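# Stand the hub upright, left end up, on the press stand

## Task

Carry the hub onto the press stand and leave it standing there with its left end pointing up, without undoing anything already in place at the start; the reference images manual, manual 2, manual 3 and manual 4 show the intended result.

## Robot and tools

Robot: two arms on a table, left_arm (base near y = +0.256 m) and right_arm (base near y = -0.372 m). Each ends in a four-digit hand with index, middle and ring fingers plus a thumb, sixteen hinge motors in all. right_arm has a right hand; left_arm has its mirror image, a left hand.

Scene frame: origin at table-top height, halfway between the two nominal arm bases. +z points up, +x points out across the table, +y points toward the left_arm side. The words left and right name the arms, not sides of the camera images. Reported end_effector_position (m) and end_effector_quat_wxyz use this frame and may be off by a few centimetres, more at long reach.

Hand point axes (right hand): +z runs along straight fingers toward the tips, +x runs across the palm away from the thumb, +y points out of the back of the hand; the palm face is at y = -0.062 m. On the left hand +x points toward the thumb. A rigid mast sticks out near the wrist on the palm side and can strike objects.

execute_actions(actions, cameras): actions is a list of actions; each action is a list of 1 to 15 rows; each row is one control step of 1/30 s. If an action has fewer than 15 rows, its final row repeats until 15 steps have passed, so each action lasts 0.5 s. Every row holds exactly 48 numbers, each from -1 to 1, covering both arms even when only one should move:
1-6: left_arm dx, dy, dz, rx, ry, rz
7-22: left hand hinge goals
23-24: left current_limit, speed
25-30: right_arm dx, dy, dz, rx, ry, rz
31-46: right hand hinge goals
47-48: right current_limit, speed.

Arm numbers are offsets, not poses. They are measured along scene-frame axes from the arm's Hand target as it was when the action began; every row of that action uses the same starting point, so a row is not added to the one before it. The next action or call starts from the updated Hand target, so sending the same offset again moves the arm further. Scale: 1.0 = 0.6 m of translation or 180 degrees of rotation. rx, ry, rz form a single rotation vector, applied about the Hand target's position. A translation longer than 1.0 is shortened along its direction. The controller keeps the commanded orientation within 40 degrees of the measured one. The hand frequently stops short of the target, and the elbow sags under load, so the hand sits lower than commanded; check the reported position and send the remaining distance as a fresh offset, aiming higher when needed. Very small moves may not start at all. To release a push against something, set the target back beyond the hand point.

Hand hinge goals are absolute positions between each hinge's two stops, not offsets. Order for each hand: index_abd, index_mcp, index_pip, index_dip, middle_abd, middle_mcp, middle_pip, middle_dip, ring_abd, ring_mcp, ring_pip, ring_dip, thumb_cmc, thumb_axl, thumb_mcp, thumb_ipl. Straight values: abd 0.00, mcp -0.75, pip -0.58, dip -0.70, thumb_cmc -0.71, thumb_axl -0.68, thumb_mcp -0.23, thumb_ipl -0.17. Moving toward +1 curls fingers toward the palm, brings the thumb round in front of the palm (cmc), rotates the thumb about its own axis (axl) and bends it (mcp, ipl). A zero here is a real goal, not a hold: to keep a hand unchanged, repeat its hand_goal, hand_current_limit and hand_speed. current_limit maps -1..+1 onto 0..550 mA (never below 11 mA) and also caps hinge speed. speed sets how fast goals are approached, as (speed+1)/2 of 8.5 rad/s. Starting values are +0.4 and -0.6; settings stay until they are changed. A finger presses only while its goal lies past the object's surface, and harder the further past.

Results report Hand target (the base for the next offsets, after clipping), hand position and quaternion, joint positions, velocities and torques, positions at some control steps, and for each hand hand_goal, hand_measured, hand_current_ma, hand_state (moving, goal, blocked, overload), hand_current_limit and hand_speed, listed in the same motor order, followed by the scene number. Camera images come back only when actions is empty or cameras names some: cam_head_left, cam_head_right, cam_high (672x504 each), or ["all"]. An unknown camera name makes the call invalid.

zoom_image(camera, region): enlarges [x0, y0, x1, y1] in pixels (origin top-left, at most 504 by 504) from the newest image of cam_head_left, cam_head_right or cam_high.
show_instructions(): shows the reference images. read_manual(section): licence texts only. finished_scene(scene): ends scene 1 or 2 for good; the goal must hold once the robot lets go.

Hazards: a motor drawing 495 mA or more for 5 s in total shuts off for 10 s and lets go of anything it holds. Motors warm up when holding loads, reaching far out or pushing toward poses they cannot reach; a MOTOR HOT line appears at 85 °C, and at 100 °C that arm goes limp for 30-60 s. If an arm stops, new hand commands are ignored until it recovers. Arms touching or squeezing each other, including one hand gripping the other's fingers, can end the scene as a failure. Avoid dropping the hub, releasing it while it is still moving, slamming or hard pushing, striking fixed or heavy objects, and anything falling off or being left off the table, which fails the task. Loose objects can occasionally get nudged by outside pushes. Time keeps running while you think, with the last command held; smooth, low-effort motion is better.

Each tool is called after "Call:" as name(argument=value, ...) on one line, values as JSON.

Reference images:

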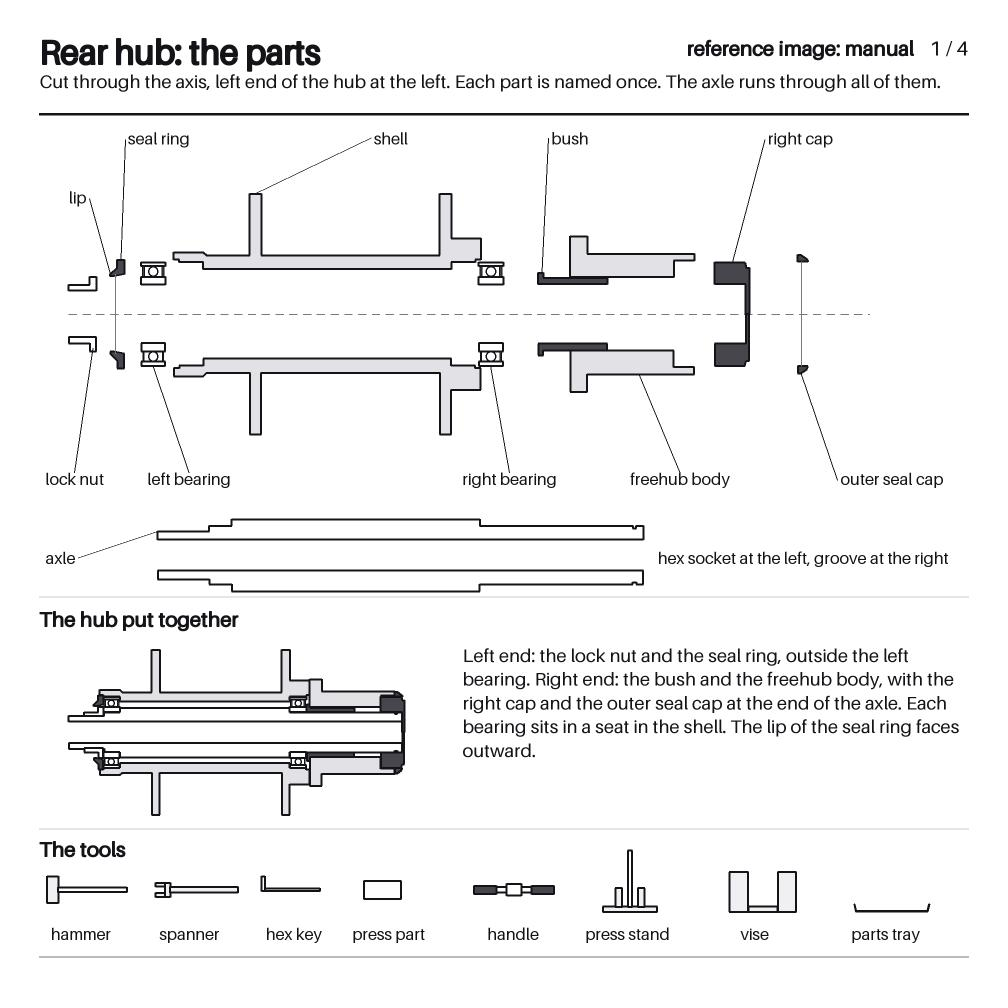

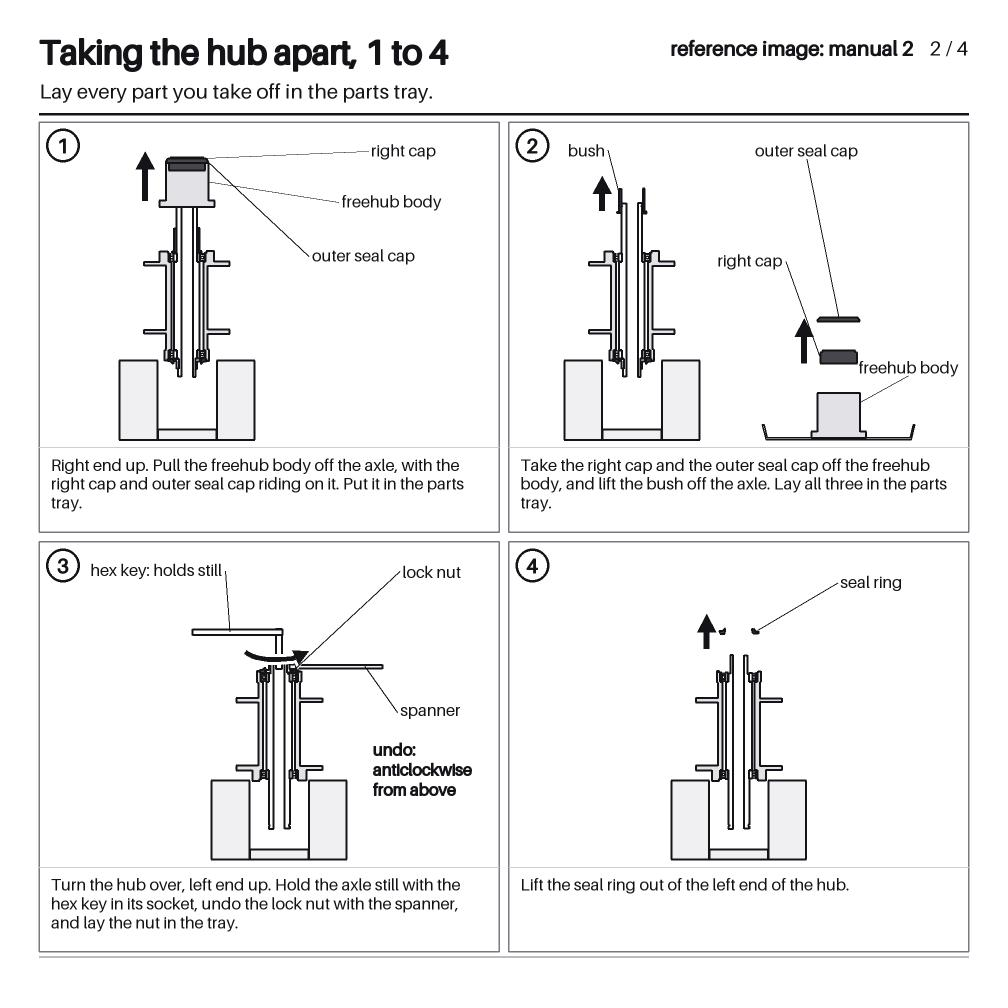

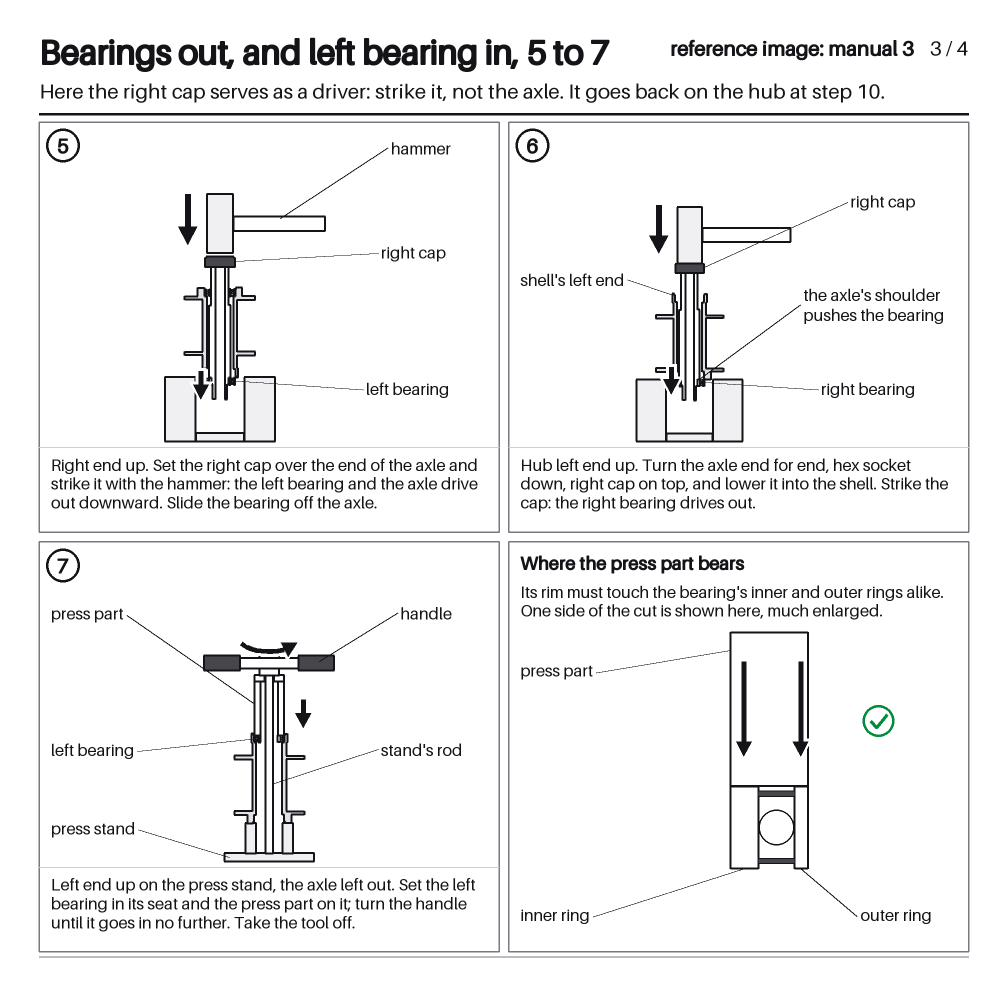

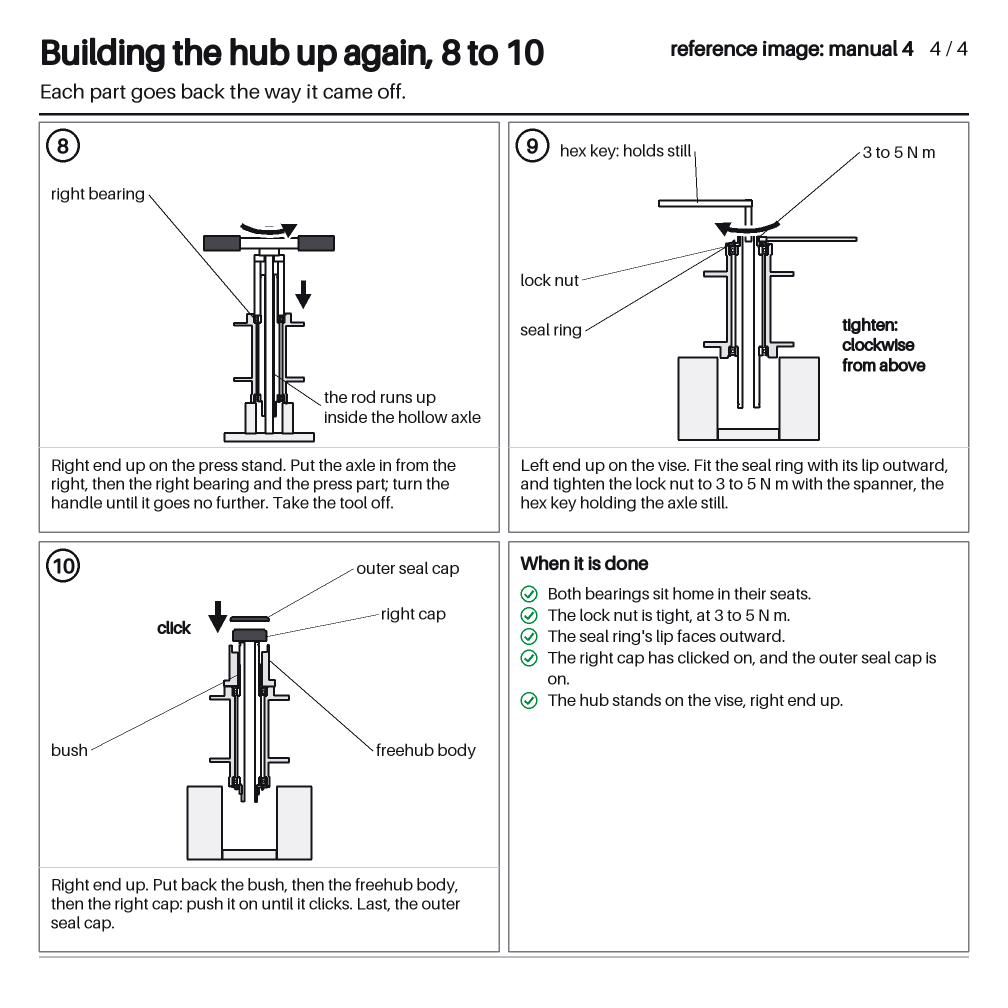

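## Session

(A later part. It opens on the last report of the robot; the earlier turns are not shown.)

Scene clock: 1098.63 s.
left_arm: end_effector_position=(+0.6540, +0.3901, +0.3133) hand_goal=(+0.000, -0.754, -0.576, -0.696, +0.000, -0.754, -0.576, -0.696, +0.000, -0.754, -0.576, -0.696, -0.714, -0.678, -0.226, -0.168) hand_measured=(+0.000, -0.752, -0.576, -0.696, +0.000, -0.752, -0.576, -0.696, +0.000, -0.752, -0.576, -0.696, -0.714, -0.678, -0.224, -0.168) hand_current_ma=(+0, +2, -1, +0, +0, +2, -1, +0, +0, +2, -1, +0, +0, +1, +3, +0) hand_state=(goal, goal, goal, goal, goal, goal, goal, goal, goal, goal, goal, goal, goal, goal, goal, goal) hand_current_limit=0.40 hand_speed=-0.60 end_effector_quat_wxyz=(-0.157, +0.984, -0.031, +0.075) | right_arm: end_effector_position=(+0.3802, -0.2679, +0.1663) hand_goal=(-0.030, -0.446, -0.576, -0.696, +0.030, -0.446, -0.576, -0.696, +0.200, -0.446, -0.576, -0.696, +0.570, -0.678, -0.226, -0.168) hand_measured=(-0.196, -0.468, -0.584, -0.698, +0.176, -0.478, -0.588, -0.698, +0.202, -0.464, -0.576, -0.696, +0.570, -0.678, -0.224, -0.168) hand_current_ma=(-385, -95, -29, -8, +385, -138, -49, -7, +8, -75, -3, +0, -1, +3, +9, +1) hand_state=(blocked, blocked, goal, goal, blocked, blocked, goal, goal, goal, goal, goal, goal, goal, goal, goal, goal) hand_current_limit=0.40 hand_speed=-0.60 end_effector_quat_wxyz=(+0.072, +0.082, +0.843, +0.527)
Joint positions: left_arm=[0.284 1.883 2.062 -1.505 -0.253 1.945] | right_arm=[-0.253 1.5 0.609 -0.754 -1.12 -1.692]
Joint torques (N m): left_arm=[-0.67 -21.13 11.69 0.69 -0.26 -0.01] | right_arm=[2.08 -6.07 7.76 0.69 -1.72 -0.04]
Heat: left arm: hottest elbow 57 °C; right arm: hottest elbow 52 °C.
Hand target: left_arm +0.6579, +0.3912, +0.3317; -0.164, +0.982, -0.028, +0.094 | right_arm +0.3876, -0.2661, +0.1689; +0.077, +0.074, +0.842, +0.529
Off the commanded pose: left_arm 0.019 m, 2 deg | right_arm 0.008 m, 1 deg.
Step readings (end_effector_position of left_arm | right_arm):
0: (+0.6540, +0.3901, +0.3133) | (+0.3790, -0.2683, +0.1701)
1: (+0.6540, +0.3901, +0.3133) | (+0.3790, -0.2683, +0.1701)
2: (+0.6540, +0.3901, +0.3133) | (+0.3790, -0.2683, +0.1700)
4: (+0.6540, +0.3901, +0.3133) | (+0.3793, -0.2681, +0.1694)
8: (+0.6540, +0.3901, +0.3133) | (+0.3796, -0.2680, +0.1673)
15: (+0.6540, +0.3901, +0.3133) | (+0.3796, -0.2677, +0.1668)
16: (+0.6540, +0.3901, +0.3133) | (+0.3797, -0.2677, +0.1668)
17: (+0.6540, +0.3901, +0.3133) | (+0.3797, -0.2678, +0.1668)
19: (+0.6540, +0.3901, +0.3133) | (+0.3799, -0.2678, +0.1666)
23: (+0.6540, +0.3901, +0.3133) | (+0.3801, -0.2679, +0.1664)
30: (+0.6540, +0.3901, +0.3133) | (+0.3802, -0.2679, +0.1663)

Call:
execute_actions(actions=[[[0,0,0,0,0,0, 0,-0.754,-0.576,-0.696, 0,-0.754,-0.576,-0.696, 0,-0.754,-0.576,-0.696, -0.714,-0.678,-0.226,-0.168, 0.4,-0.6, 0.002,0,-0.005,0.0,0.0,0.0, -0.03,-0.445,-0.576,-0.696, 0.03,-0.445,-0.576,-0.696, 0.2,-0.445,-0.576,-0.696, 0.571,-0.678,-0.226,-0.168, 0.4,-0.6]]], cameras=["all"])

Call:
zoom_image(camera="cam_head_right", region=[400, 170, 450, 230])

Call:
zoom_image(camera="cam_head_left", region=[395, 175, 445, 235])

Call:
zoom_image(camera="cam_high", region=[270, 330, 330, 390])

Scene clock: 1108.03 s.
left_arm: end_effector_position=(+0.6540, +0.3901, +0.3133) hand_goal=(+0.000, -0.754, -0.576, -0.696, +0.000, -0.754, -0.576, -0.696, +0.000, -0.754, -0.576, -0.696, -0.714, -0.678, -0.226, -0.168) hand_measured=(+0.000, -0.752, -0.576, -0.696, +0.000, -0.752, -0.576, -0.696, +0.000, -0.752, -0.576, -0.696, -0.714, -0.678, -0.224, -0.168) hand_current_ma=(+0, +2, -1, +0, +0, +2, -1, +0, +0, +2, -1, +0, +0, +1, +3, +0) hand_state=(goal, goal, goal, goal, goal, goal, goal, goal, goal, goal, goal, goal, goal, goal, goal, goal) hand_current_limit=0.40 hand_speed=-0.60 end_effector_quat_wxyz=(-0.157, +0.984, -0.031, +0.075) | right_arm: end_effector_position=(+0.3811, -0.2681, +0.1648) hand_goal=(-0.030, -0.446, -0.576, -0.696, +0.030, -0.446, -0.576, -0.696, +0.200, -0.446, -0.576, -0.696, +0.570, -0.678, -0.226, -0.168) hand_measured=(-0.196, -0.464, -0.584, -0.698, +0.176, -0.470, -0.586, -0.698, +0.202, -0.464, -0.576, -0.696, +0.570, -0.678, -0.224, -0.168) hand_current_ma=(-385, -80, -26, -8, +385, -106, -40, -7, +8, -75, -3, +0, -1, +3, +9, +1) hand_state=(blocked, goal, goal, goal, blocked, blocked, goal, goal, goal, goal, goal, goal, goal, goal, goal, goal) hand_current_limit=0.40 hand_speed=-0.60 end_effector_quat_wxyz=(+0.074, +0.081, +0.842, +0.528)
Joint positions: left_arm=[0.284 1.883 2.062 -1.505 -0.253 1.945] | right_arm=[-0.252 1.508 0.609 -0.742 -1.124 -1.692]
Joint torques (N m): left_arm=[-0.62 -21.01 11.66 0.7 -0.26 -0.02] | right_arm=[2.14 -5.89 7.73 0.73 -1.53 -0.01]
Heat: left arm: hottest elbow 57 °C; right arm: hottest elbow 52 °C.
Hand target: left_arm +0.6579, +0.3912, +0.3317; -0.164, +0.982, -0.028, +0.094 | right_arm +0.3887, -0.2661, +0.1659; +0.077, +0.074, +0.842, +0.529
Off the commanded pose: left_arm 0.019 m, 2 deg | right_arm 0.008 m, 1 deg.
Step readings (end_effector_position of left_arm | right_arm):
0: (+0.6540, +0.3901, +0.3133) | (+0.3802, -0.2679, +0.1663)
1: (+0.6540, +0.3901, +0.3133) | (+0.3802, -0.2679, +0.1662)
2: (+0.6540, +0.3901, +0.3133) | (+0.3803, -0.2679, +0.1662)
4: (+0.6540, +0.3901, +0.3133) | (+0.3806, -0.2679, +0.1658)
8: (+0.6540, +0.3901, +0.3133) | (+0.3810, -0.2680, +0.1650)
15: (+0.6540, +0.3901, +0.3133) | (+0.3811, -0.2681, +0.1648)

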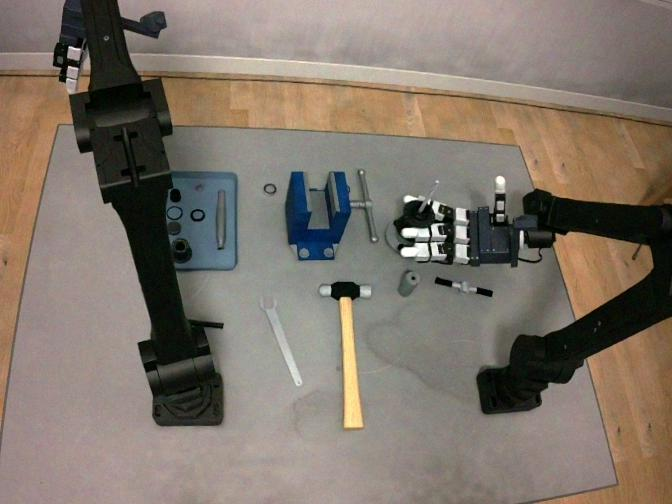

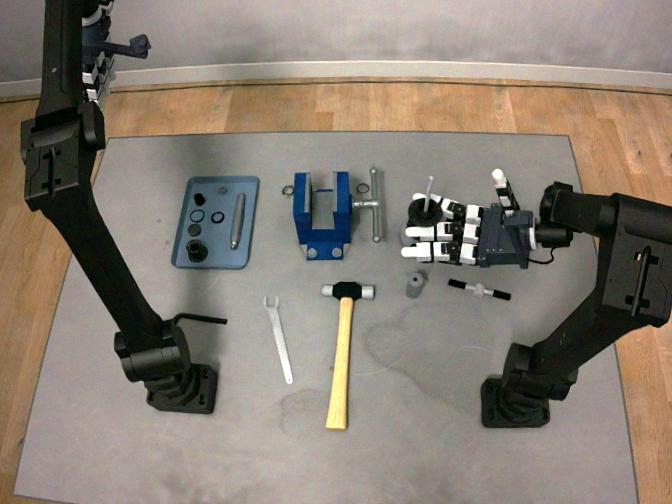

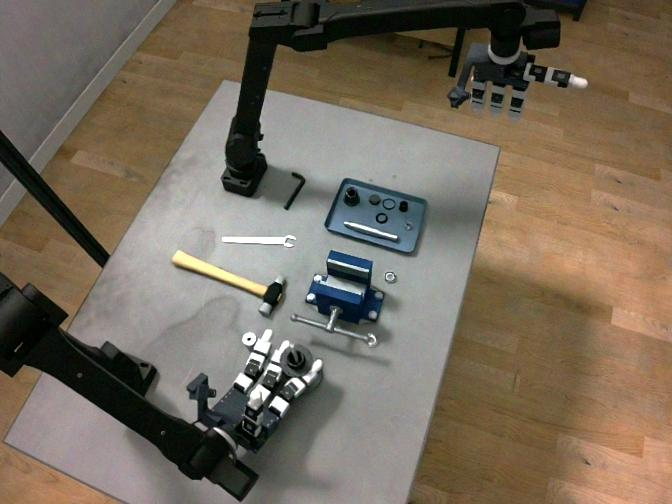

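Scaled by 8.400 from the camera's 672x504 image, which has a finer 960x720 frame.

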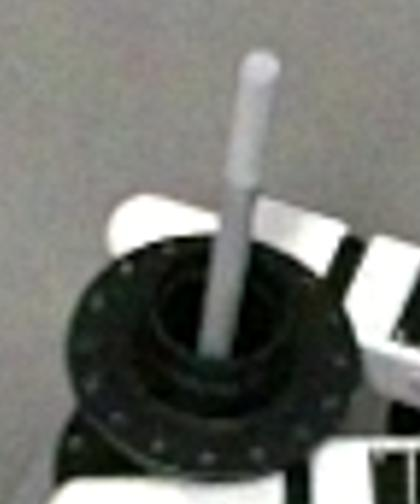

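Scaled by 8.400 from the camera's 672x504 image, which has a finer 960x720 frame.

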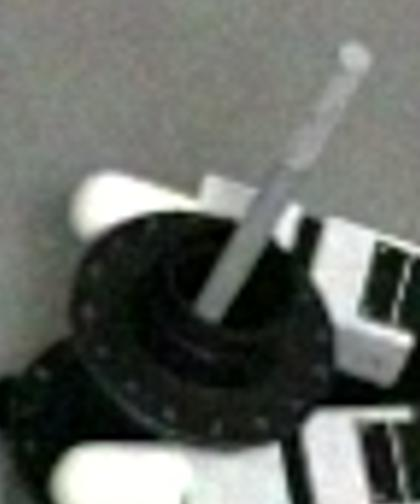

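Scaled by 8.400 from the camera's 672x504 image, which has a finer 960x720 frame.

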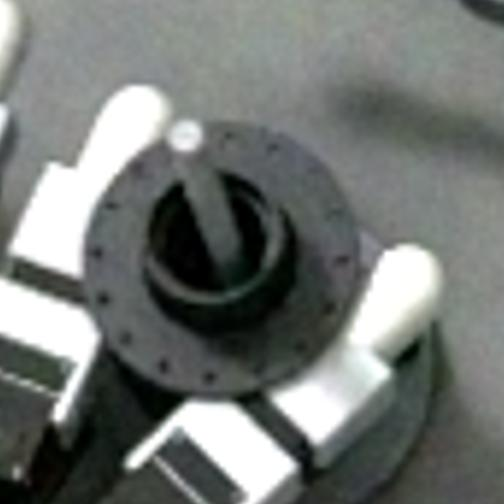

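Call:
execute_actions(actions=[[[0,0,0,0,0,0, 0,-0.754,-0.576,-0.696, 0,-0.754,-0.576,-0.696, 0,-0.754,-0.576,-0.696, -0.714,-0.678,-0.226,-0.168, 0.4,-0.6, 0.0,0,-0.005,0.0,0.0,0.0, -0.03,-0.445,-0.576,-0.696, 0.03,-0.445,-0.576,-0.696, 0.2,-0.445,-0.576,-0.696, 0.571,-0.678,-0.226,-0.168, 0.4,-0.6]],[[0,0,0,0,0,0, 0,-0.754,-0.576,-0.696, 0,-0.754,-0.576,-0.696, 0,-0.754,-0.576,-0.696, -0.714,-0.678,-0.226,-0.168, 0.4,-0.6, 0.0,0,-0.004,0.0,0.0,0.0, -0.03,-0.445,-0.576,-0.696, 0.03,-0.445,-0.576,-0.696, 0.2,-0.445,-0.576,-0.696, 0.571,-0.678,-0.226,-0.168, 0.4,-0.6]]])

Scene clock: 1118.93 s.
left_arm: end_effector_position=(+0.6540, +0.3901, +0.3133) hand_goal=(+0.000, -0.754, -0.576, -0.696, +0.000, -0.754, -0.576, -0.696, +0.000, -0.754, -0.576, -0.696, -0.714, -0.678, -0.226, -0.168) hand_measured=(+0.000, -0.752, -0.576, -0.696, +0.000, -0.752, -0.576, -0.696, +0.000, -0.752, -0.576, -0.696, -0.714, -0.678, -0.224, -0.168) hand_current_ma=(+0, +2, -1, +0, +0, +2, -1, +0, +0, +2, -1, +0, +0, +1, +3, +0) hand_state=(goal, goal, goal, goal, goal, goal, goal, goal, goal, goal, goal, goal, goal, goal, goal, goal) hand_current_limit=0.40 hand_speed=-0.60 end_effector_quat_wxyz=(-0.157, +0.984, -0.031, +0.075) | right_arm: end_effector_position=(+0.3824, -0.2682, +0.1621) hand_goal=(-0.030, -0.446, -0.576, -0.696, +0.030, -0.446, -0.576, -0.696, +0.200, -0.446, -0.576, -0.696, +0.570, -0.678, -0.226, -0.168) hand_measured=(-0.196, -0.454, -0.580, -0.698, +0.176, -0.456, -0.580, -0.698, +0.202, -0.464, -0.576, -0.696, +0.570, -0.678, -0.224, -0.168) hand_current_ma=(-385, -28, -11, -8, +385, -44, -12, -7, +8, -75, -3, +0, -1, +3, +9, +1) hand_state=(blocked, goal, goal, goal, blocked, goal, goal, goal, goal, goal, goal, goal, goal, goal, goal, goal) hand_current_limit=0.40 hand_speed=-0.60 end_effector_quat_wxyz=(+0.076, +0.080, +0.841, +0.530)
Joint positions: left_arm=[0.284 1.883 2.062 -1.505 -0.253 1.945] | right_arm=[-0.252 1.521 0.609 -0.725 -1.128 -1.692]
Joint torques (N m): left_arm=[-0.5 -21.07 11.67 0.69 -0.26 -0.01] | right_arm=[2.08 -5.89 7.3 0.83 -1.32 -0.02]
Heat: left arm: hottest elbow 57 °C; right arm: hottest elbow 52 °C.
Hand target: left_arm +0.6579, +0.3912, +0.3317; -0.164, +0.982, -0.028, +0.094 | right_arm +0.3888, -0.2661, +0.1605; +0.077, +0.074, +0.842, +0.529
Off the commanded pose: left_arm 0.019 m, 2 deg | right_arm 0.007 m, 1 deg.
Step readings (end_effector_position of left_arm | right_arm):
0: (+0.6540, +0.3901, +0.3133) | (+0.3811, -0.2681, +0.1648)
1: (+0.6540, +0.3901, +0.3133) | (+0.3811, -0.2681, +0.1647)
2: (+0.6540, +0.3901, +0.3133) | (+0.3812, -0.2681, +0.1648)
4: (+0.6540, +0.3901, +0.3133) | (+0.3815, -0.2681, +0.1643)
8: (+0.6540, +0.3901, +0.3133) | (+0.3818, -0.2682, +0.1634)
15: (+0.6540, +0.3901, +0.3133) | (+0.3819, -0.2681, +0.1633)
16: (+0.6540, +0.3901, +0.3133) | (+0.3819, -0.2681, +0.1633)
17: (+0.6540, +0.3901, +0.3133) | (+0.3819, -0.2682, +0.1632)
19: (+0.6540, +0.3901, +0.3133) | (+0.3821, -0.2681, +0.1630)
23: (+0.6540, +0.3901, +0.3133) | (+0.3823, -0.2682, +0.1623)
30: (+0.6540, +0.3901, +0.3133) | (+0.3824, -0.2682, +0.1621)

Call:
execute_actions(actions=[[[0,0,0,0,0,0, 0,-0.754,-0.576,-0.696, 0,-0.754,-0.576,-0.696, 0,-0.754,-0.576,-0.696, -0.714,-0.678,-0.226,-0.168, 0.4,-0.6, 0,0,0,0.0,0.0,0.0, -0.16,-0.445,-0.576,-0.696, 0.15,-0.445,-0.576,-0.696, 0.24,-0.445,-0.576,-0.696, 0.571,-0.678,-0.226,-0.168, 0.4,-0.9]],[[0,0,0,0,0,0, 0,-0.754,-0.576,-0.696, 0,-0.754,-0.576,-0.696, 0,-0.754,-0.576,-0.696, -0.714,-0.678,-0.226,-0.168, 0.4,-0.6, 0,0,-0.003,0.0,0.0,0.0, -0.19,-0.445,-0.576,-0.696, 0.175,-0.445,-0.576,-0.696, 0.25,-0.445,-0.576,-0.696, 0.571,-0.678,-0.226,-0.168, 0.4,-0.95]]], cameras=["all"])

Call:
zoom_image(camera="cam_head_right", region=[400, 170, 450, 230])

Call:
zoom_image(camera="cam_head_left", region=[395, 175, 445, 235])

Call:
zoom_image(camera="cam_high", region=[270, 330, 330, 390])

Scene clock: 1132.80 s.
left_arm: end_effector_position=(+0.6540, +0.3901, +0.3133) hand_goal=(+0.000, -0.754, -0.576, -0.696, +0.000, -0.754, -0.576, -0.696, +0.000, -0.754, -0.576, -0.696, -0.714, -0.678, -0.226, -0.168) hand_measured=(+0.000, -0.752, -0.576, -0.696, +0.000, -0.752, -0.576, -0.696, +0.000, -0.752, -0.576, -0.696, -0.714, -0.678, -0.224, -0.168) hand_current_ma=(+0, +2, -1, +0, +0, +2, -1, +0, +0, +2, -1, +0, +0, +1, +3, +0) hand_state=(goal, goal, goal, goal, goal, goal, goal, goal, goal, goal, goal, goal, goal, goal, goal, goal) hand_current_limit=0.40 hand_speed=-0.60 end_effector_quat_wxyz=(-0.157, +0.984, -0.031, +0.075) | right_arm: end_effector_position=(+0.3830, -0.2682, +0.1607) hand_goal=(-0.190, -0.446, -0.576, -0.696, +0.174, -0.446, -0.576, -0.696, +0.250, -0.446, -0.576, -0.696, +0.570, -0.678, -0.226, -0.168) hand_measured=(-0.196, -0.452, -0.578, -0.698, +0.194, -0.450, -0.576, -0.698, +0.248, -0.464, -0.576, -0.696, +0.570, -0.678, -0.224, -0.168) hand_current_ma=(-22, -27, -8, -8, +69, -12, -2, -7, -8, -75, -3, +0, -1, +3, +9, +1) hand_state=(goal, goal, goal, goal, blocked, goal, goal, goal, goal, goal, goal, goal, goal, goal, goal, goal) hand_current_limit=0.40 hand_speed=-0.95 end_effector_quat_wxyz=(+0.077, +0.079, +0.841, +0.530)
Joint positions: left_arm=[0.284 1.883 2.062 -1.505 -0.253 1.945] | right_arm=[-0.251 1.526 0.609 -0.717 -1.129 -1.692]
Joint torques (N m): left_arm=[-0.56 -21.07 11.66 0.69 -0.26 -0.01] | right_arm=[2.14 -5.95 7.13 0.77 -1.31 -0.01]
Heat: left arm: hottest elbow 57 °C; right arm: hottest elbow 52 °C.
Hand target: left_arm +0.6579, +0.3912, +0.3317; -0.164, +0.982, -0.028, +0.094 | right_arm +0.3887, -0.2660, +0.1587; +0.077, +0.074, +0.842, +0.529
Off the commanded pose: left_arm 0.019 m, 2 deg | right_arm 0.007 m, 1 deg.
Step readings (end_effector_position of left_arm | right_arm):
0: (+0.6540, +0.3901, +0.3133) | (+0.3824, -0.2682, +0.1621)
1: (+0.6540, +0.3901, +0.3133) | (+0.3824, -0.2682, +0.1621)
2: (+0.6540, +0.3901, +0.3133) | (+0.3824, -0.2682, +0.1621)
4: (+0.6540, +0.3901, +0.3133) | (+0.3825, -0.2682, +0.1621)
8: (+0.6540, +0.3901, +0.3133) | (+0.3826, -0.2681, +0.1621)
15: (+0.6540, +0.3901, +0.3133) | (+0.3826, -0.2681, +0.1621)
16: (+0.6540, +0.3901, +0.3133) | (+0.3826, -0.2681, +0.1621)
17: (+0.6540, +0.3901, +0.3133) | (+0.3826, -0.2681, +0.1620)
19: (+0.6540, +0.3901, +0.3133) | (+0.3828, -0.2682, +0.1617)
23: (+0.6540, +0.3901, +0.3133) | (+0.3829, -0.2682, +0.1611)
30: (+0.6540, +0.3901, +0.3133) | (+0.3830, -0.2682, +0.1607)

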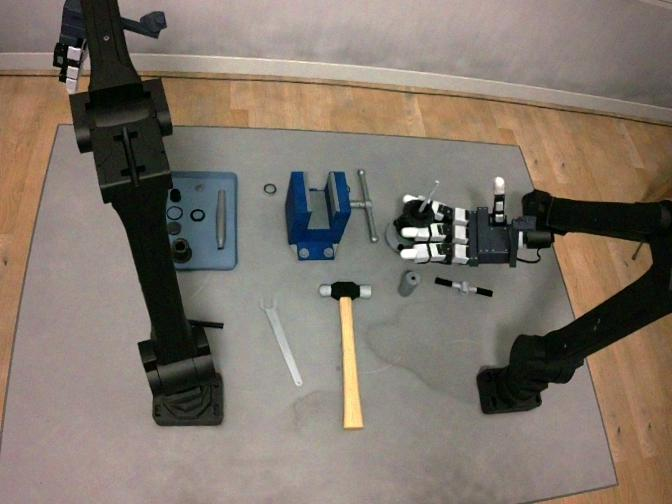

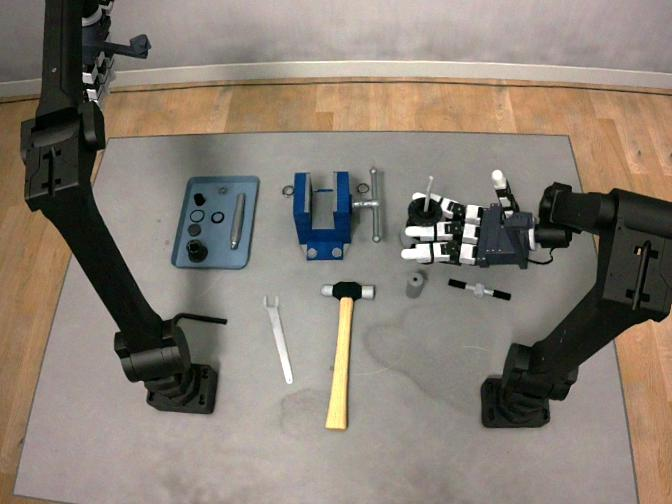

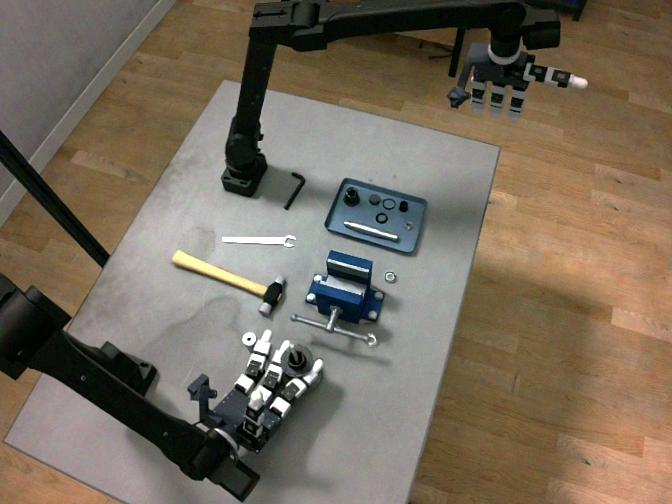

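Scaled by 8.400 from the camera's 672x504 image, which has a finer 960x720 frame.

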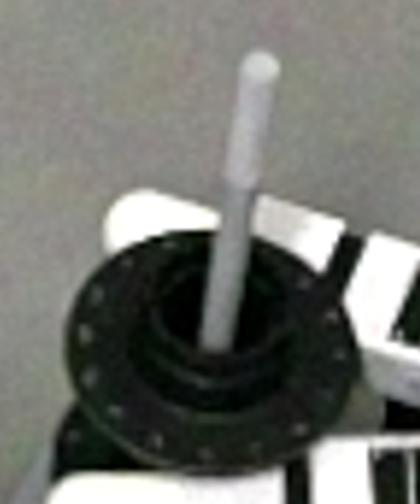

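Scaled by 8.400 from the camera's 672x504 image, which has a finer 960x720 frame.

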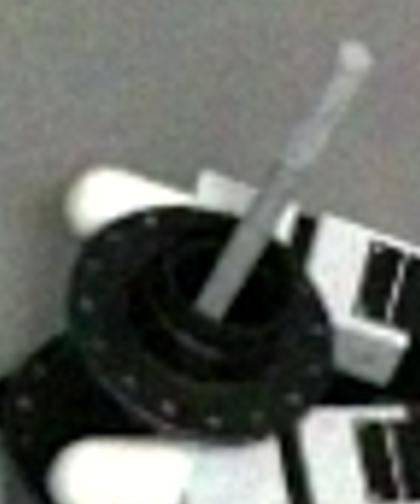

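Scaled by 8.400 from the camera's 672x504 image, which has a finer 960x720 frame.

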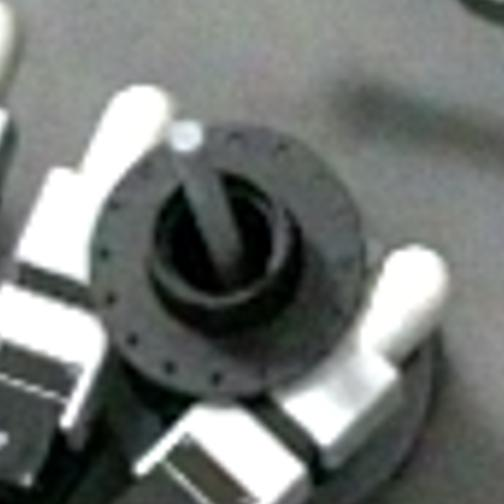

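Call:
execute_actions(actions=[[[0,0,0,0,0,0, 0,-0.754,-0.576,-0.696, 0,-0.754,-0.576,-0.696, 0,-0.754,-0.576,-0.696, -0.714,-0.678,-0.226,-0.168, 0.4,-0.6, 0,0,0,0.0,0.0,0.0, -0.20,-0.445,-0.576,-0.696, 0.20,-0.445,-0.576,-0.696, 0.26,-0.445,-0.576,-0.696, 0.571,-0.678,-0.226,-0.168, 0.4,-0.95]],[[0,0,0,0,0,0, 0,-0.754,-0.576,-0.696, 0,-0.754,-0.576,-0.696, 0,-0.754,-0.576,-0.696, -0.714,-0.678,-0.226,-0.168, 0.4,-0.6, 0,0,0,0.0,0.0,0.0, -0.225,-0.445,-0.576,-0.696, 0.225,-0.445,-0.576,-0.696, 0.27,-0.445,-0.576,-0.696, 0.571,-0.678,-0.226,-0.168, 0.4,-0.95]]], cameras=["all"])

Call:
zoom_image(camera="cam_head_left", region=[395, 175, 445, 235])

Call:
zoom_image(camera="cam_high", region=[270, 330, 330, 390])

Scene clock: 1149.33 s.
left_arm: end_effector_position=(+0.6540, +0.3901, +0.3133) hand_goal=(+0.000, -0.754, -0.576, -0.696, +0.000, -0.754, -0.576, -0.696, +0.000, -0.754, -0.576, -0.696, -0.714, -0.678, -0.226, -0.168) hand_measured=(+0.000, -0.752, -0.576, -0.696, +0.000, -0.752, -0.576, -0.696, +0.000, -0.752, -0.576, -0.696, -0.714, -0.678, -0.224, -0.168) hand_current_ma=(+0, +2, -1, +0, +0, +2, -1, +0, +0, +2, -1, +0, +0, +1, +3, +0) hand_state=(goal, goal, goal, goal, goal, goal, goal, goal, goal, goal, goal, goal, goal, goal, goal, goal) hand_current_limit=0.40 hand_speed=-0.60 end_effector_quat_wxyz=(-0.157, +0.984, -0.031, +0.075) | right_arm: end_effector_position=(+0.3833, -0.2683, +0.1603) hand_goal=(-0.226, -0.446, -0.576, -0.696, +0.224, -0.446, -0.576, -0.696, +0.270, -0.446, -0.576, -0.696, +0.570, -0.678, -0.226, -0.168) hand_measured=(-0.222, -0.452, -0.578, -0.698, +0.220, -0.452, -0.576, -0.698, +0.268, -0.464, -0.576, -0.696, +0.570, -0.678, -0.224, -0.168) hand_current_ma=(+11, -27, -8, -8, -11, -26, -2, -7, -8, -75, -3, +0, -1, +3, +9, +1) hand_state=(goal, goal, goal, goal, goal, goal, goal, goal, goal, goal, goal, goal, goal, goal, goal, goal) hand_current_limit=0.40 hand_speed=-0.95 end_effector_quat_wxyz=(+0.078, +0.078, +0.841, +0.530)
Joint positions: left_arm=[0.284 1.883 2.062 -1.505 -0.253 1.945] | right_arm=[-0.251 1.527 0.609 -0.713 -1.129 -1.692]
Joint torques (N m): left_arm=[-0.5 -21.07 11.64 0.68 -0.27 -0.02] | right_arm=[2.02 -5.95 7.15 0.61 -1.31 -0.01]
Heat: left arm: hottest elbow 57 °C; right arm: hottest elbow 52 °C.
Hand target: left_arm +0.6579, +0.3912, +0.3317; -0.164, +0.982, -0.028, +0.094 | right_arm +0.3888, -0.2661, +0.1587; +0.077, +0.074, +0.842, +0.529
Off the commanded pose: left_arm 0.019 m, 2 deg | right_arm 0.006 m, 0 deg.
Step readings (end_effector_position of left_arm | right_arm):
0: (+0.6540, +0.3901, +0.3133) | (+0.3830, -0.2682, +0.1607)
1: (+0.6540, +0.3901, +0.3133) | (+0.3830, -0.2682, +0.1607)
2: (+0.6540, +0.3901, +0.3133) | (+0.3830, -0.2682, +0.1607)
4: (+0.6540, +0.3901, +0.3133) | (+0.3830, -0.2682, +0.1606)
8: (+0.6540, +0.3901, +0.3133) | (+0.3831, -0.2683, +0.1604)
15: (+0.6540, +0.3901, +0.3133) | (+0.3832, -0.2683, +0.1603)
16: (+0.6540, +0.3901, +0.3133) | (+0.3832, -0.2683, +0.1603)
17: (+0.6540, +0.3901, +0.3133) | (+0.3832, -0.2683, +0.1603)
19: (+0.6540, +0.3901, +0.3133) | (+0.3832, -0.2683, +0.1603)
23: (+0.6540, +0.3901, +0.3133) | (+0.3833, -0.2683, +0.1603)
30: (+0.6540, +0.3901, +0.3133) | (+0.3833, -0.2683, +0.1603)

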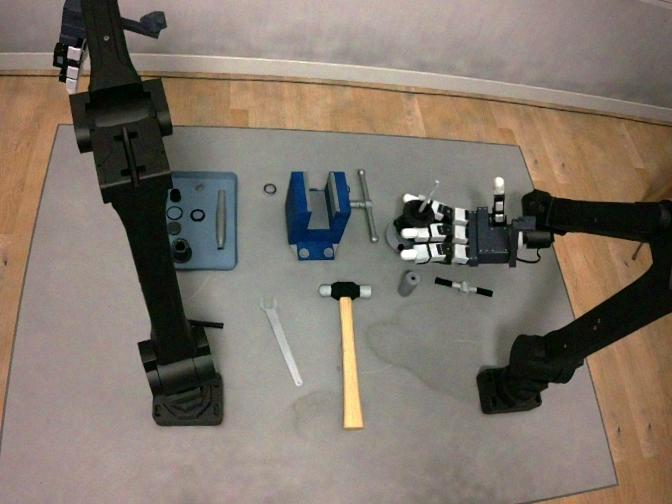

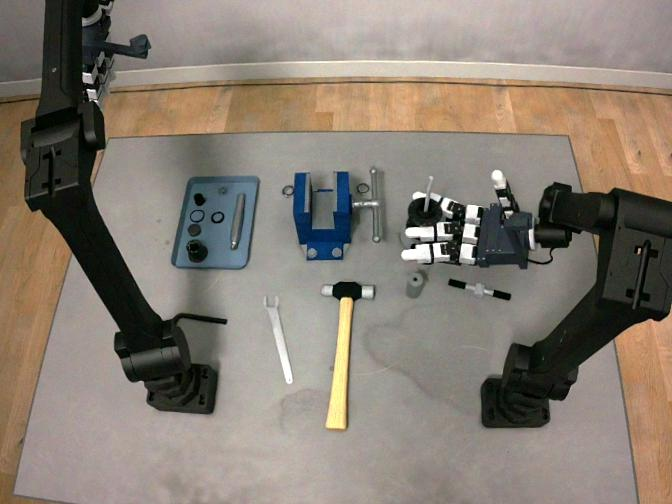

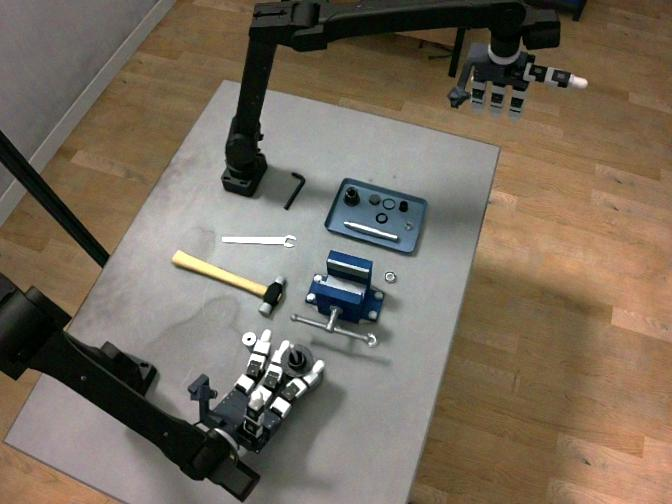

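Scaled by 8.400 from the camera's 672x504 image, which has a finer 960x720 frame.

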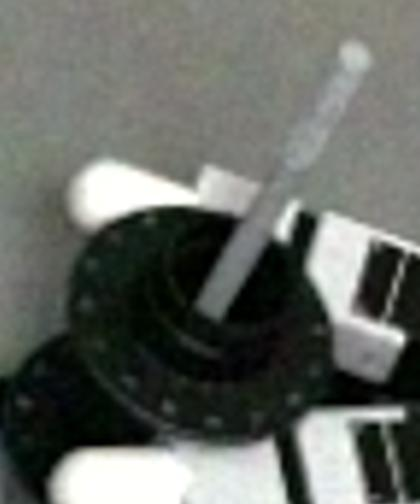

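Scaled by 8.400 from the camera's 672x504 image, which has a finer 960x720 frame.

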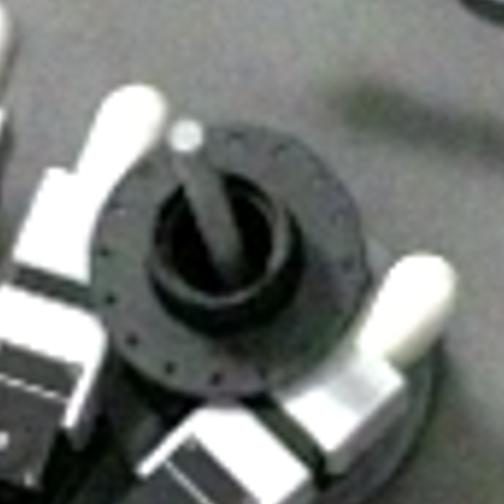

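Call:
execute_actions(actions=[[[0,0,0,0,0,0, 0,-0.754,-0.576,-0.696, 0,-0.754,-0.576,-0.696, 0,-0.754,-0.576,-0.696, -0.714,-0.678,-0.226,-0.168, 0.4,-0.6, -0.004,0,-0.006,0.0,0.0,0.0, -0.27,-0.45,-0.576,-0.696, 0.27,-0.45,-0.576,-0.696, 0.32,-0.45,-0.576,-0.696, 0.571,-0.678,-0.226,-0.168, 0.4,-0.93]]], cameras=["cam_high", "cam_head_left"])

Call:
zoom_image(camera="cam_high", region=[250, 320, 350, 420])

Scene clock: 1169.13 s.
left_arm: end_effector_position=(+0.6540, +0.3901, +0.3133) hand_goal=(+0.000, -0.754, -0.576, -0.696, +0.000, -0.754, -0.576, -0.696, +0.000, -0.754, -0.576, -0.696, -0.714, -0.678, -0.226, -0.168) hand_measured=(+0.000, -0.752, -0.576, -0.696, +0.000, -0.752, -0.576, -0.696, +0.000, -0.752, -0.576, -0.696, -0.714, -0.678, -0.224, -0.168) hand_current_ma=(+0, +2, -1, +0, +0, +2, -1, +0, +0, +2, -1, +0, +0, +1, +3, +0) hand_state=(goal, goal, goal, goal, goal, goal, goal, goal, goal, goal, goal, goal, goal, goal, goal, goal) hand_current_limit=0.40 hand_speed=-0.60 end_effector_quat_wxyz=(-0.157, +0.984, -0.031, +0.075) | right_arm: end_effector_position=(+0.3840, -0.2685, +0.1585) hand_goal=(-0.270, -0.450, -0.576, -0.696, +0.270, -0.450, -0.576, -0.696, +0.320, -0.450, -0.576, -0.696, +0.570, -0.678, -0.226, -0.168) hand_measured=(-0.266, -0.456, -0.578, -0.698, +0.266, -0.456, -0.576, -0.698, +0.318, -0.464, -0.576, -0.696, +0.570, -0.678, -0.224, -0.168) hand_current_ma=(+11, -26, -8, -8, -11, -26, -2, -7, -8, -56, -3, +0, -1, +3, +9, +1) hand_state=(goal, goal, goal, goal, goal, goal, goal, goal, goal, goal, goal, goal, goal, goal, goal, goal) hand_current_limit=0.40 hand_speed=-0.93 end_effector_quat_wxyz=(+0.080, +0.077, +0.841, +0.529)
Joint positions: left_arm=[0.284 1.883 2.062 -1.505 -0.253 1.945] | right_arm=[-0.251 1.534 0.609 -0.703 -1.129 -1.692]
Joint torques (N m): left_arm=[-0.62 -21.13 11.66 0.69 -0.26 -0.02] | right_arm=[1.96 -6.07 6.41 0.62 -1.3 -0.06]
Heat: left arm: hottest elbow 57 °C; right arm: hottest elbow 52 °C.
Hand target: left_arm +0.6579, +0.3912, +0.3317; -0.164, +0.982, -0.028, +0.094 | right_arm +0.3863, -0.2661, +0.1552; +0.077, +0.074, +0.842, +0.529
Off the commanded pose: left_arm 0.019 m, 2 deg | right_arm 0.005 m, 0 deg.
Step readings (end_effector_position of left_arm | right_arm):
0: (+0.6540, +0.3901, +0.3133) | (+0.3833, -0.2683, +0.1603)
1: (+0.6540, +0.3901, +0.3133) | (+0.3833, -0.2683, +0.1603)
2: (+0.6540, +0.3901, +0.3133) | (+0.3833, -0.2683, +0.1602)
4: (+0.6540, +0.3901, +0.3133) | (+0.3835, -0.2684, +0.1599)
8: (+0.6540, +0.3901, +0.3133) | (+0.3838, -0.2684, +0.1587)
15: (+0.6540, +0.3901, +0.3133) | (+0.3840, -0.2685, +0.1585)
Images, in order (width x height): cam_head_left 672x504, cam_high 672x504.

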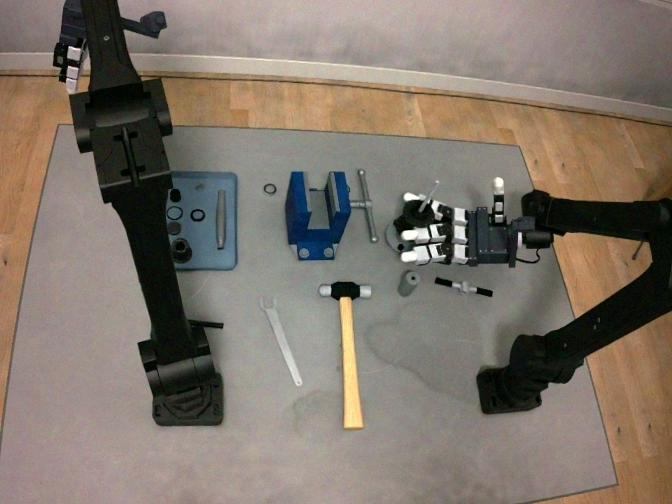

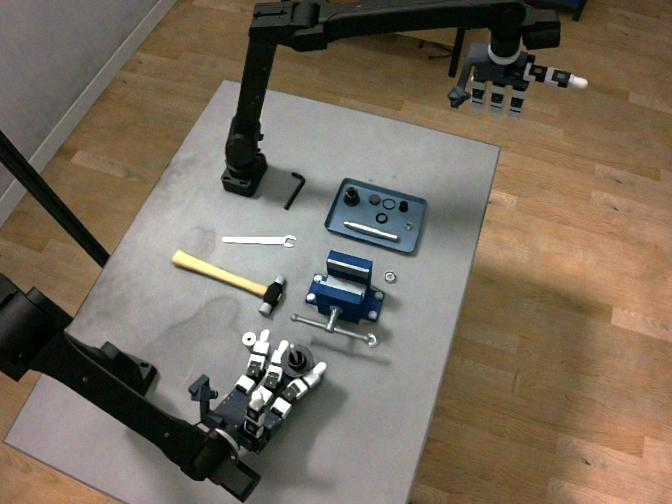

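Scaled by 5.040 from the camera's 672x504 image, which has a finer 960x720 frame.

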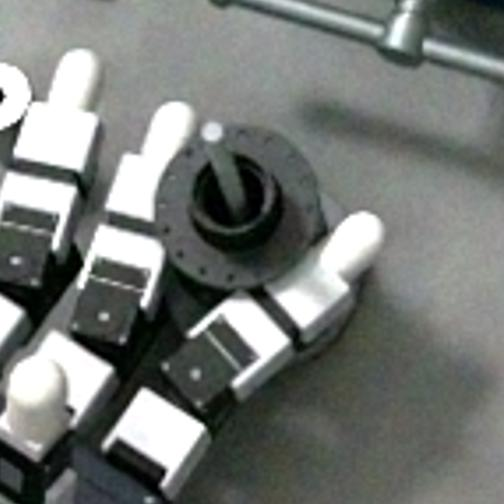

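Call:
execute_actions(actions=[[[0,0,0,0,0,0, 0,-0.754,-0.576,-0.696, 0,-0.754,-0.576,-0.696, 0,-0.754,-0.576,-0.696, -0.714,-0.678,-0.226,-0.168, 0.4,-0.6, -0.007,-0.022,0.006,0.0,0.0,0.0, -0.27,-0.45,-0.576,-0.696, 0.27,-0.45,-0.576,-0.696, 0.32,-0.45,-0.576,-0.696, 0.571,-0.678,-0.226,-0.168, 0.4,-0.93]]], cameras=["cam_high", "cam_head_left"])

Call:
zoom_image(camera="cam_high", region=[250, 320, 350, 420])

Scene clock: 1177.30 s.
left_arm: end_effector_position=(+0.6540, +0.3901, +0.3133) hand_goal=(+0.000, -0.754, -0.576, -0.696, +0.000, -0.754, -0.576, -0.696, +0.000, -0.754, -0.576, -0.696, -0.714, -0.678, -0.226, -0.168) hand_measured=(+0.000, -0.752, -0.576, -0.696, +0.000, -0.752, -0.576, -0.696, +0.000, -0.752, -0.576, -0.696, -0.714, -0.678, -0.224, -0.168) hand_current_ma=(+0, +2, -1, +0, +0, +2, -1, +0, +0, +2, -1, +0, +0, +1, +3, +0) hand_state=(goal, goal, goal, goal, goal, goal, goal, goal, goal, goal, goal, goal, goal, goal, goal, goal) hand_current_limit=0.40 hand_speed=-0.60 end_effector_quat_wxyz=(-0.157, +0.984, -0.031, +0.075) | right_arm: end_effector_position=(+0.3742, -0.2738, +0.1579) hand_goal=(-0.270, -0.450, -0.576, -0.696, +0.270, -0.450, -0.576, -0.696, +0.320, -0.450, -0.576, -0.696, +0.570, -0.678, -0.226, -0.168) hand_measured=(-0.272, -0.458, -0.578, -0.698, +0.266, -0.456, -0.576, -0.698, +0.318, -0.464, -0.576, -0.696, +0.570, -0.678, -0.224, -0.168) hand_current_ma=(-4, -29, -8, -8, -10, -27, -2, -7, -8, -56, -3, +0, -1, +3, +9, +1) hand_state=(goal, goal, goal, goal, goal, goal, goal, goal, goal, goal, goal, goal, goal, goal, goal, goal) hand_current_limit=0.40 hand_speed=-0.93 end_effector_quat_wxyz=(+0.071, +0.078, +0.841, +0.531)
Joint positions: left_arm=[0.284 1.883 2.062 -1.505 -0.253 1.945] | right_arm=[-0.278 1.539 0.609 -0.788 -1.126 -1.774]
Joint torques (N m): left_arm=[-0.56 -21.19 11.66 0.69 -0.26 -0.02] | right_arm=[0.21 -5.95 7.82 -0.36 -1.21 -0.25]
Heat: left arm: hottest elbow 57 °C; right arm: hottest elbow 51 °C.
Hand target: left_arm +0.6579, +0.3912, +0.3317; -0.164, +0.982, -0.028, +0.094 | right_arm +0.3822, -0.2793, +0.1587; +0.077, +0.074, +0.842, +0.529
Off the commanded pose: left_arm 0.019 m, 2 deg | right_arm 0.010 m, 1 deg.
Step readings (end_effector_position of left_arm | right_arm):
0: (+0.6540, +0.3901, +0.3133) | (+0.3840, -0.2685, +0.1585)
1: (+0.6540, +0.3901, +0.3133) | (+0.3840, -0.2685, +0.1585)
2: (+0.6540, +0.3901, +0.3133) | (+0.3836, -0.2684, +0.1585)
4: (+0.6540, +0.3901, +0.3133) | (+0.3816, -0.2689, +0.1586)
8: (+0.6540, +0.3901, +0.3133) | (+0.3782, -0.2719, +0.1586)
15: (+0.6540, +0.3901, +0.3133) | (+0.3753, -0.2741, +0.1580)
Images, in order (width x height): cam_head_left 672x504, cam_high 672x504.

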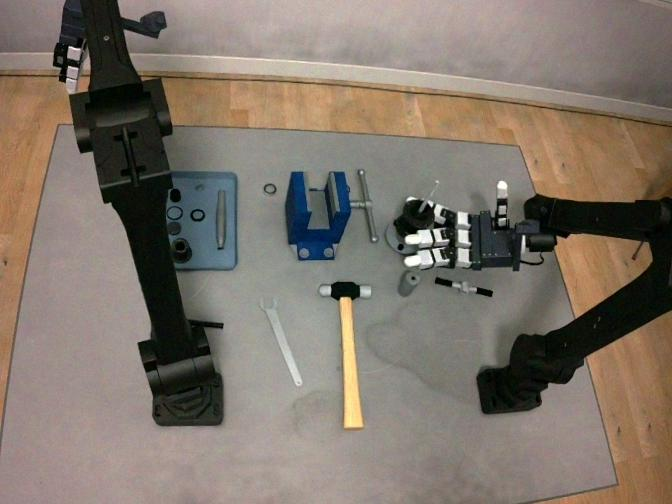

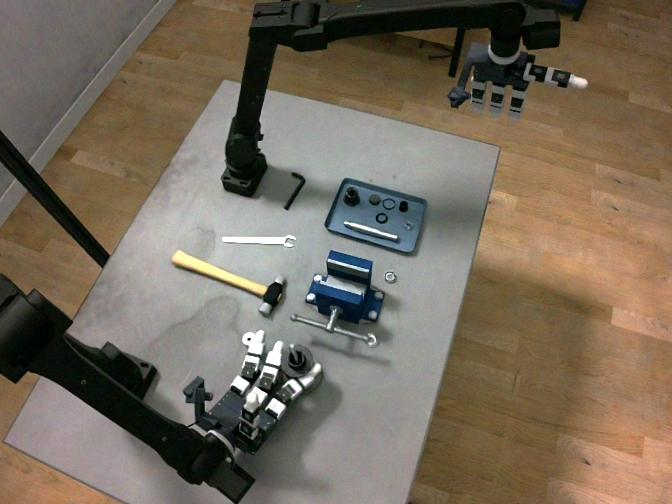

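Scaled by 5.040 from the camera's 672x504 image, which has a finer 960x720 frame.

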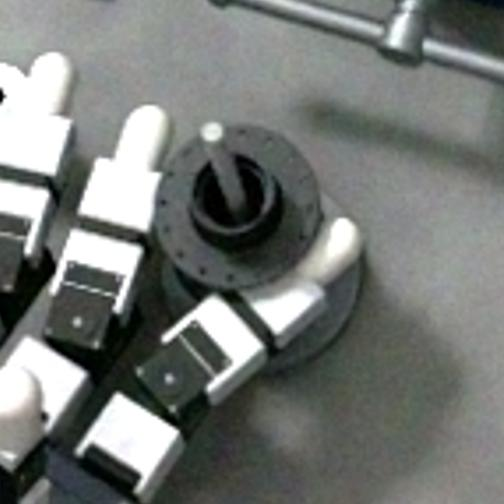

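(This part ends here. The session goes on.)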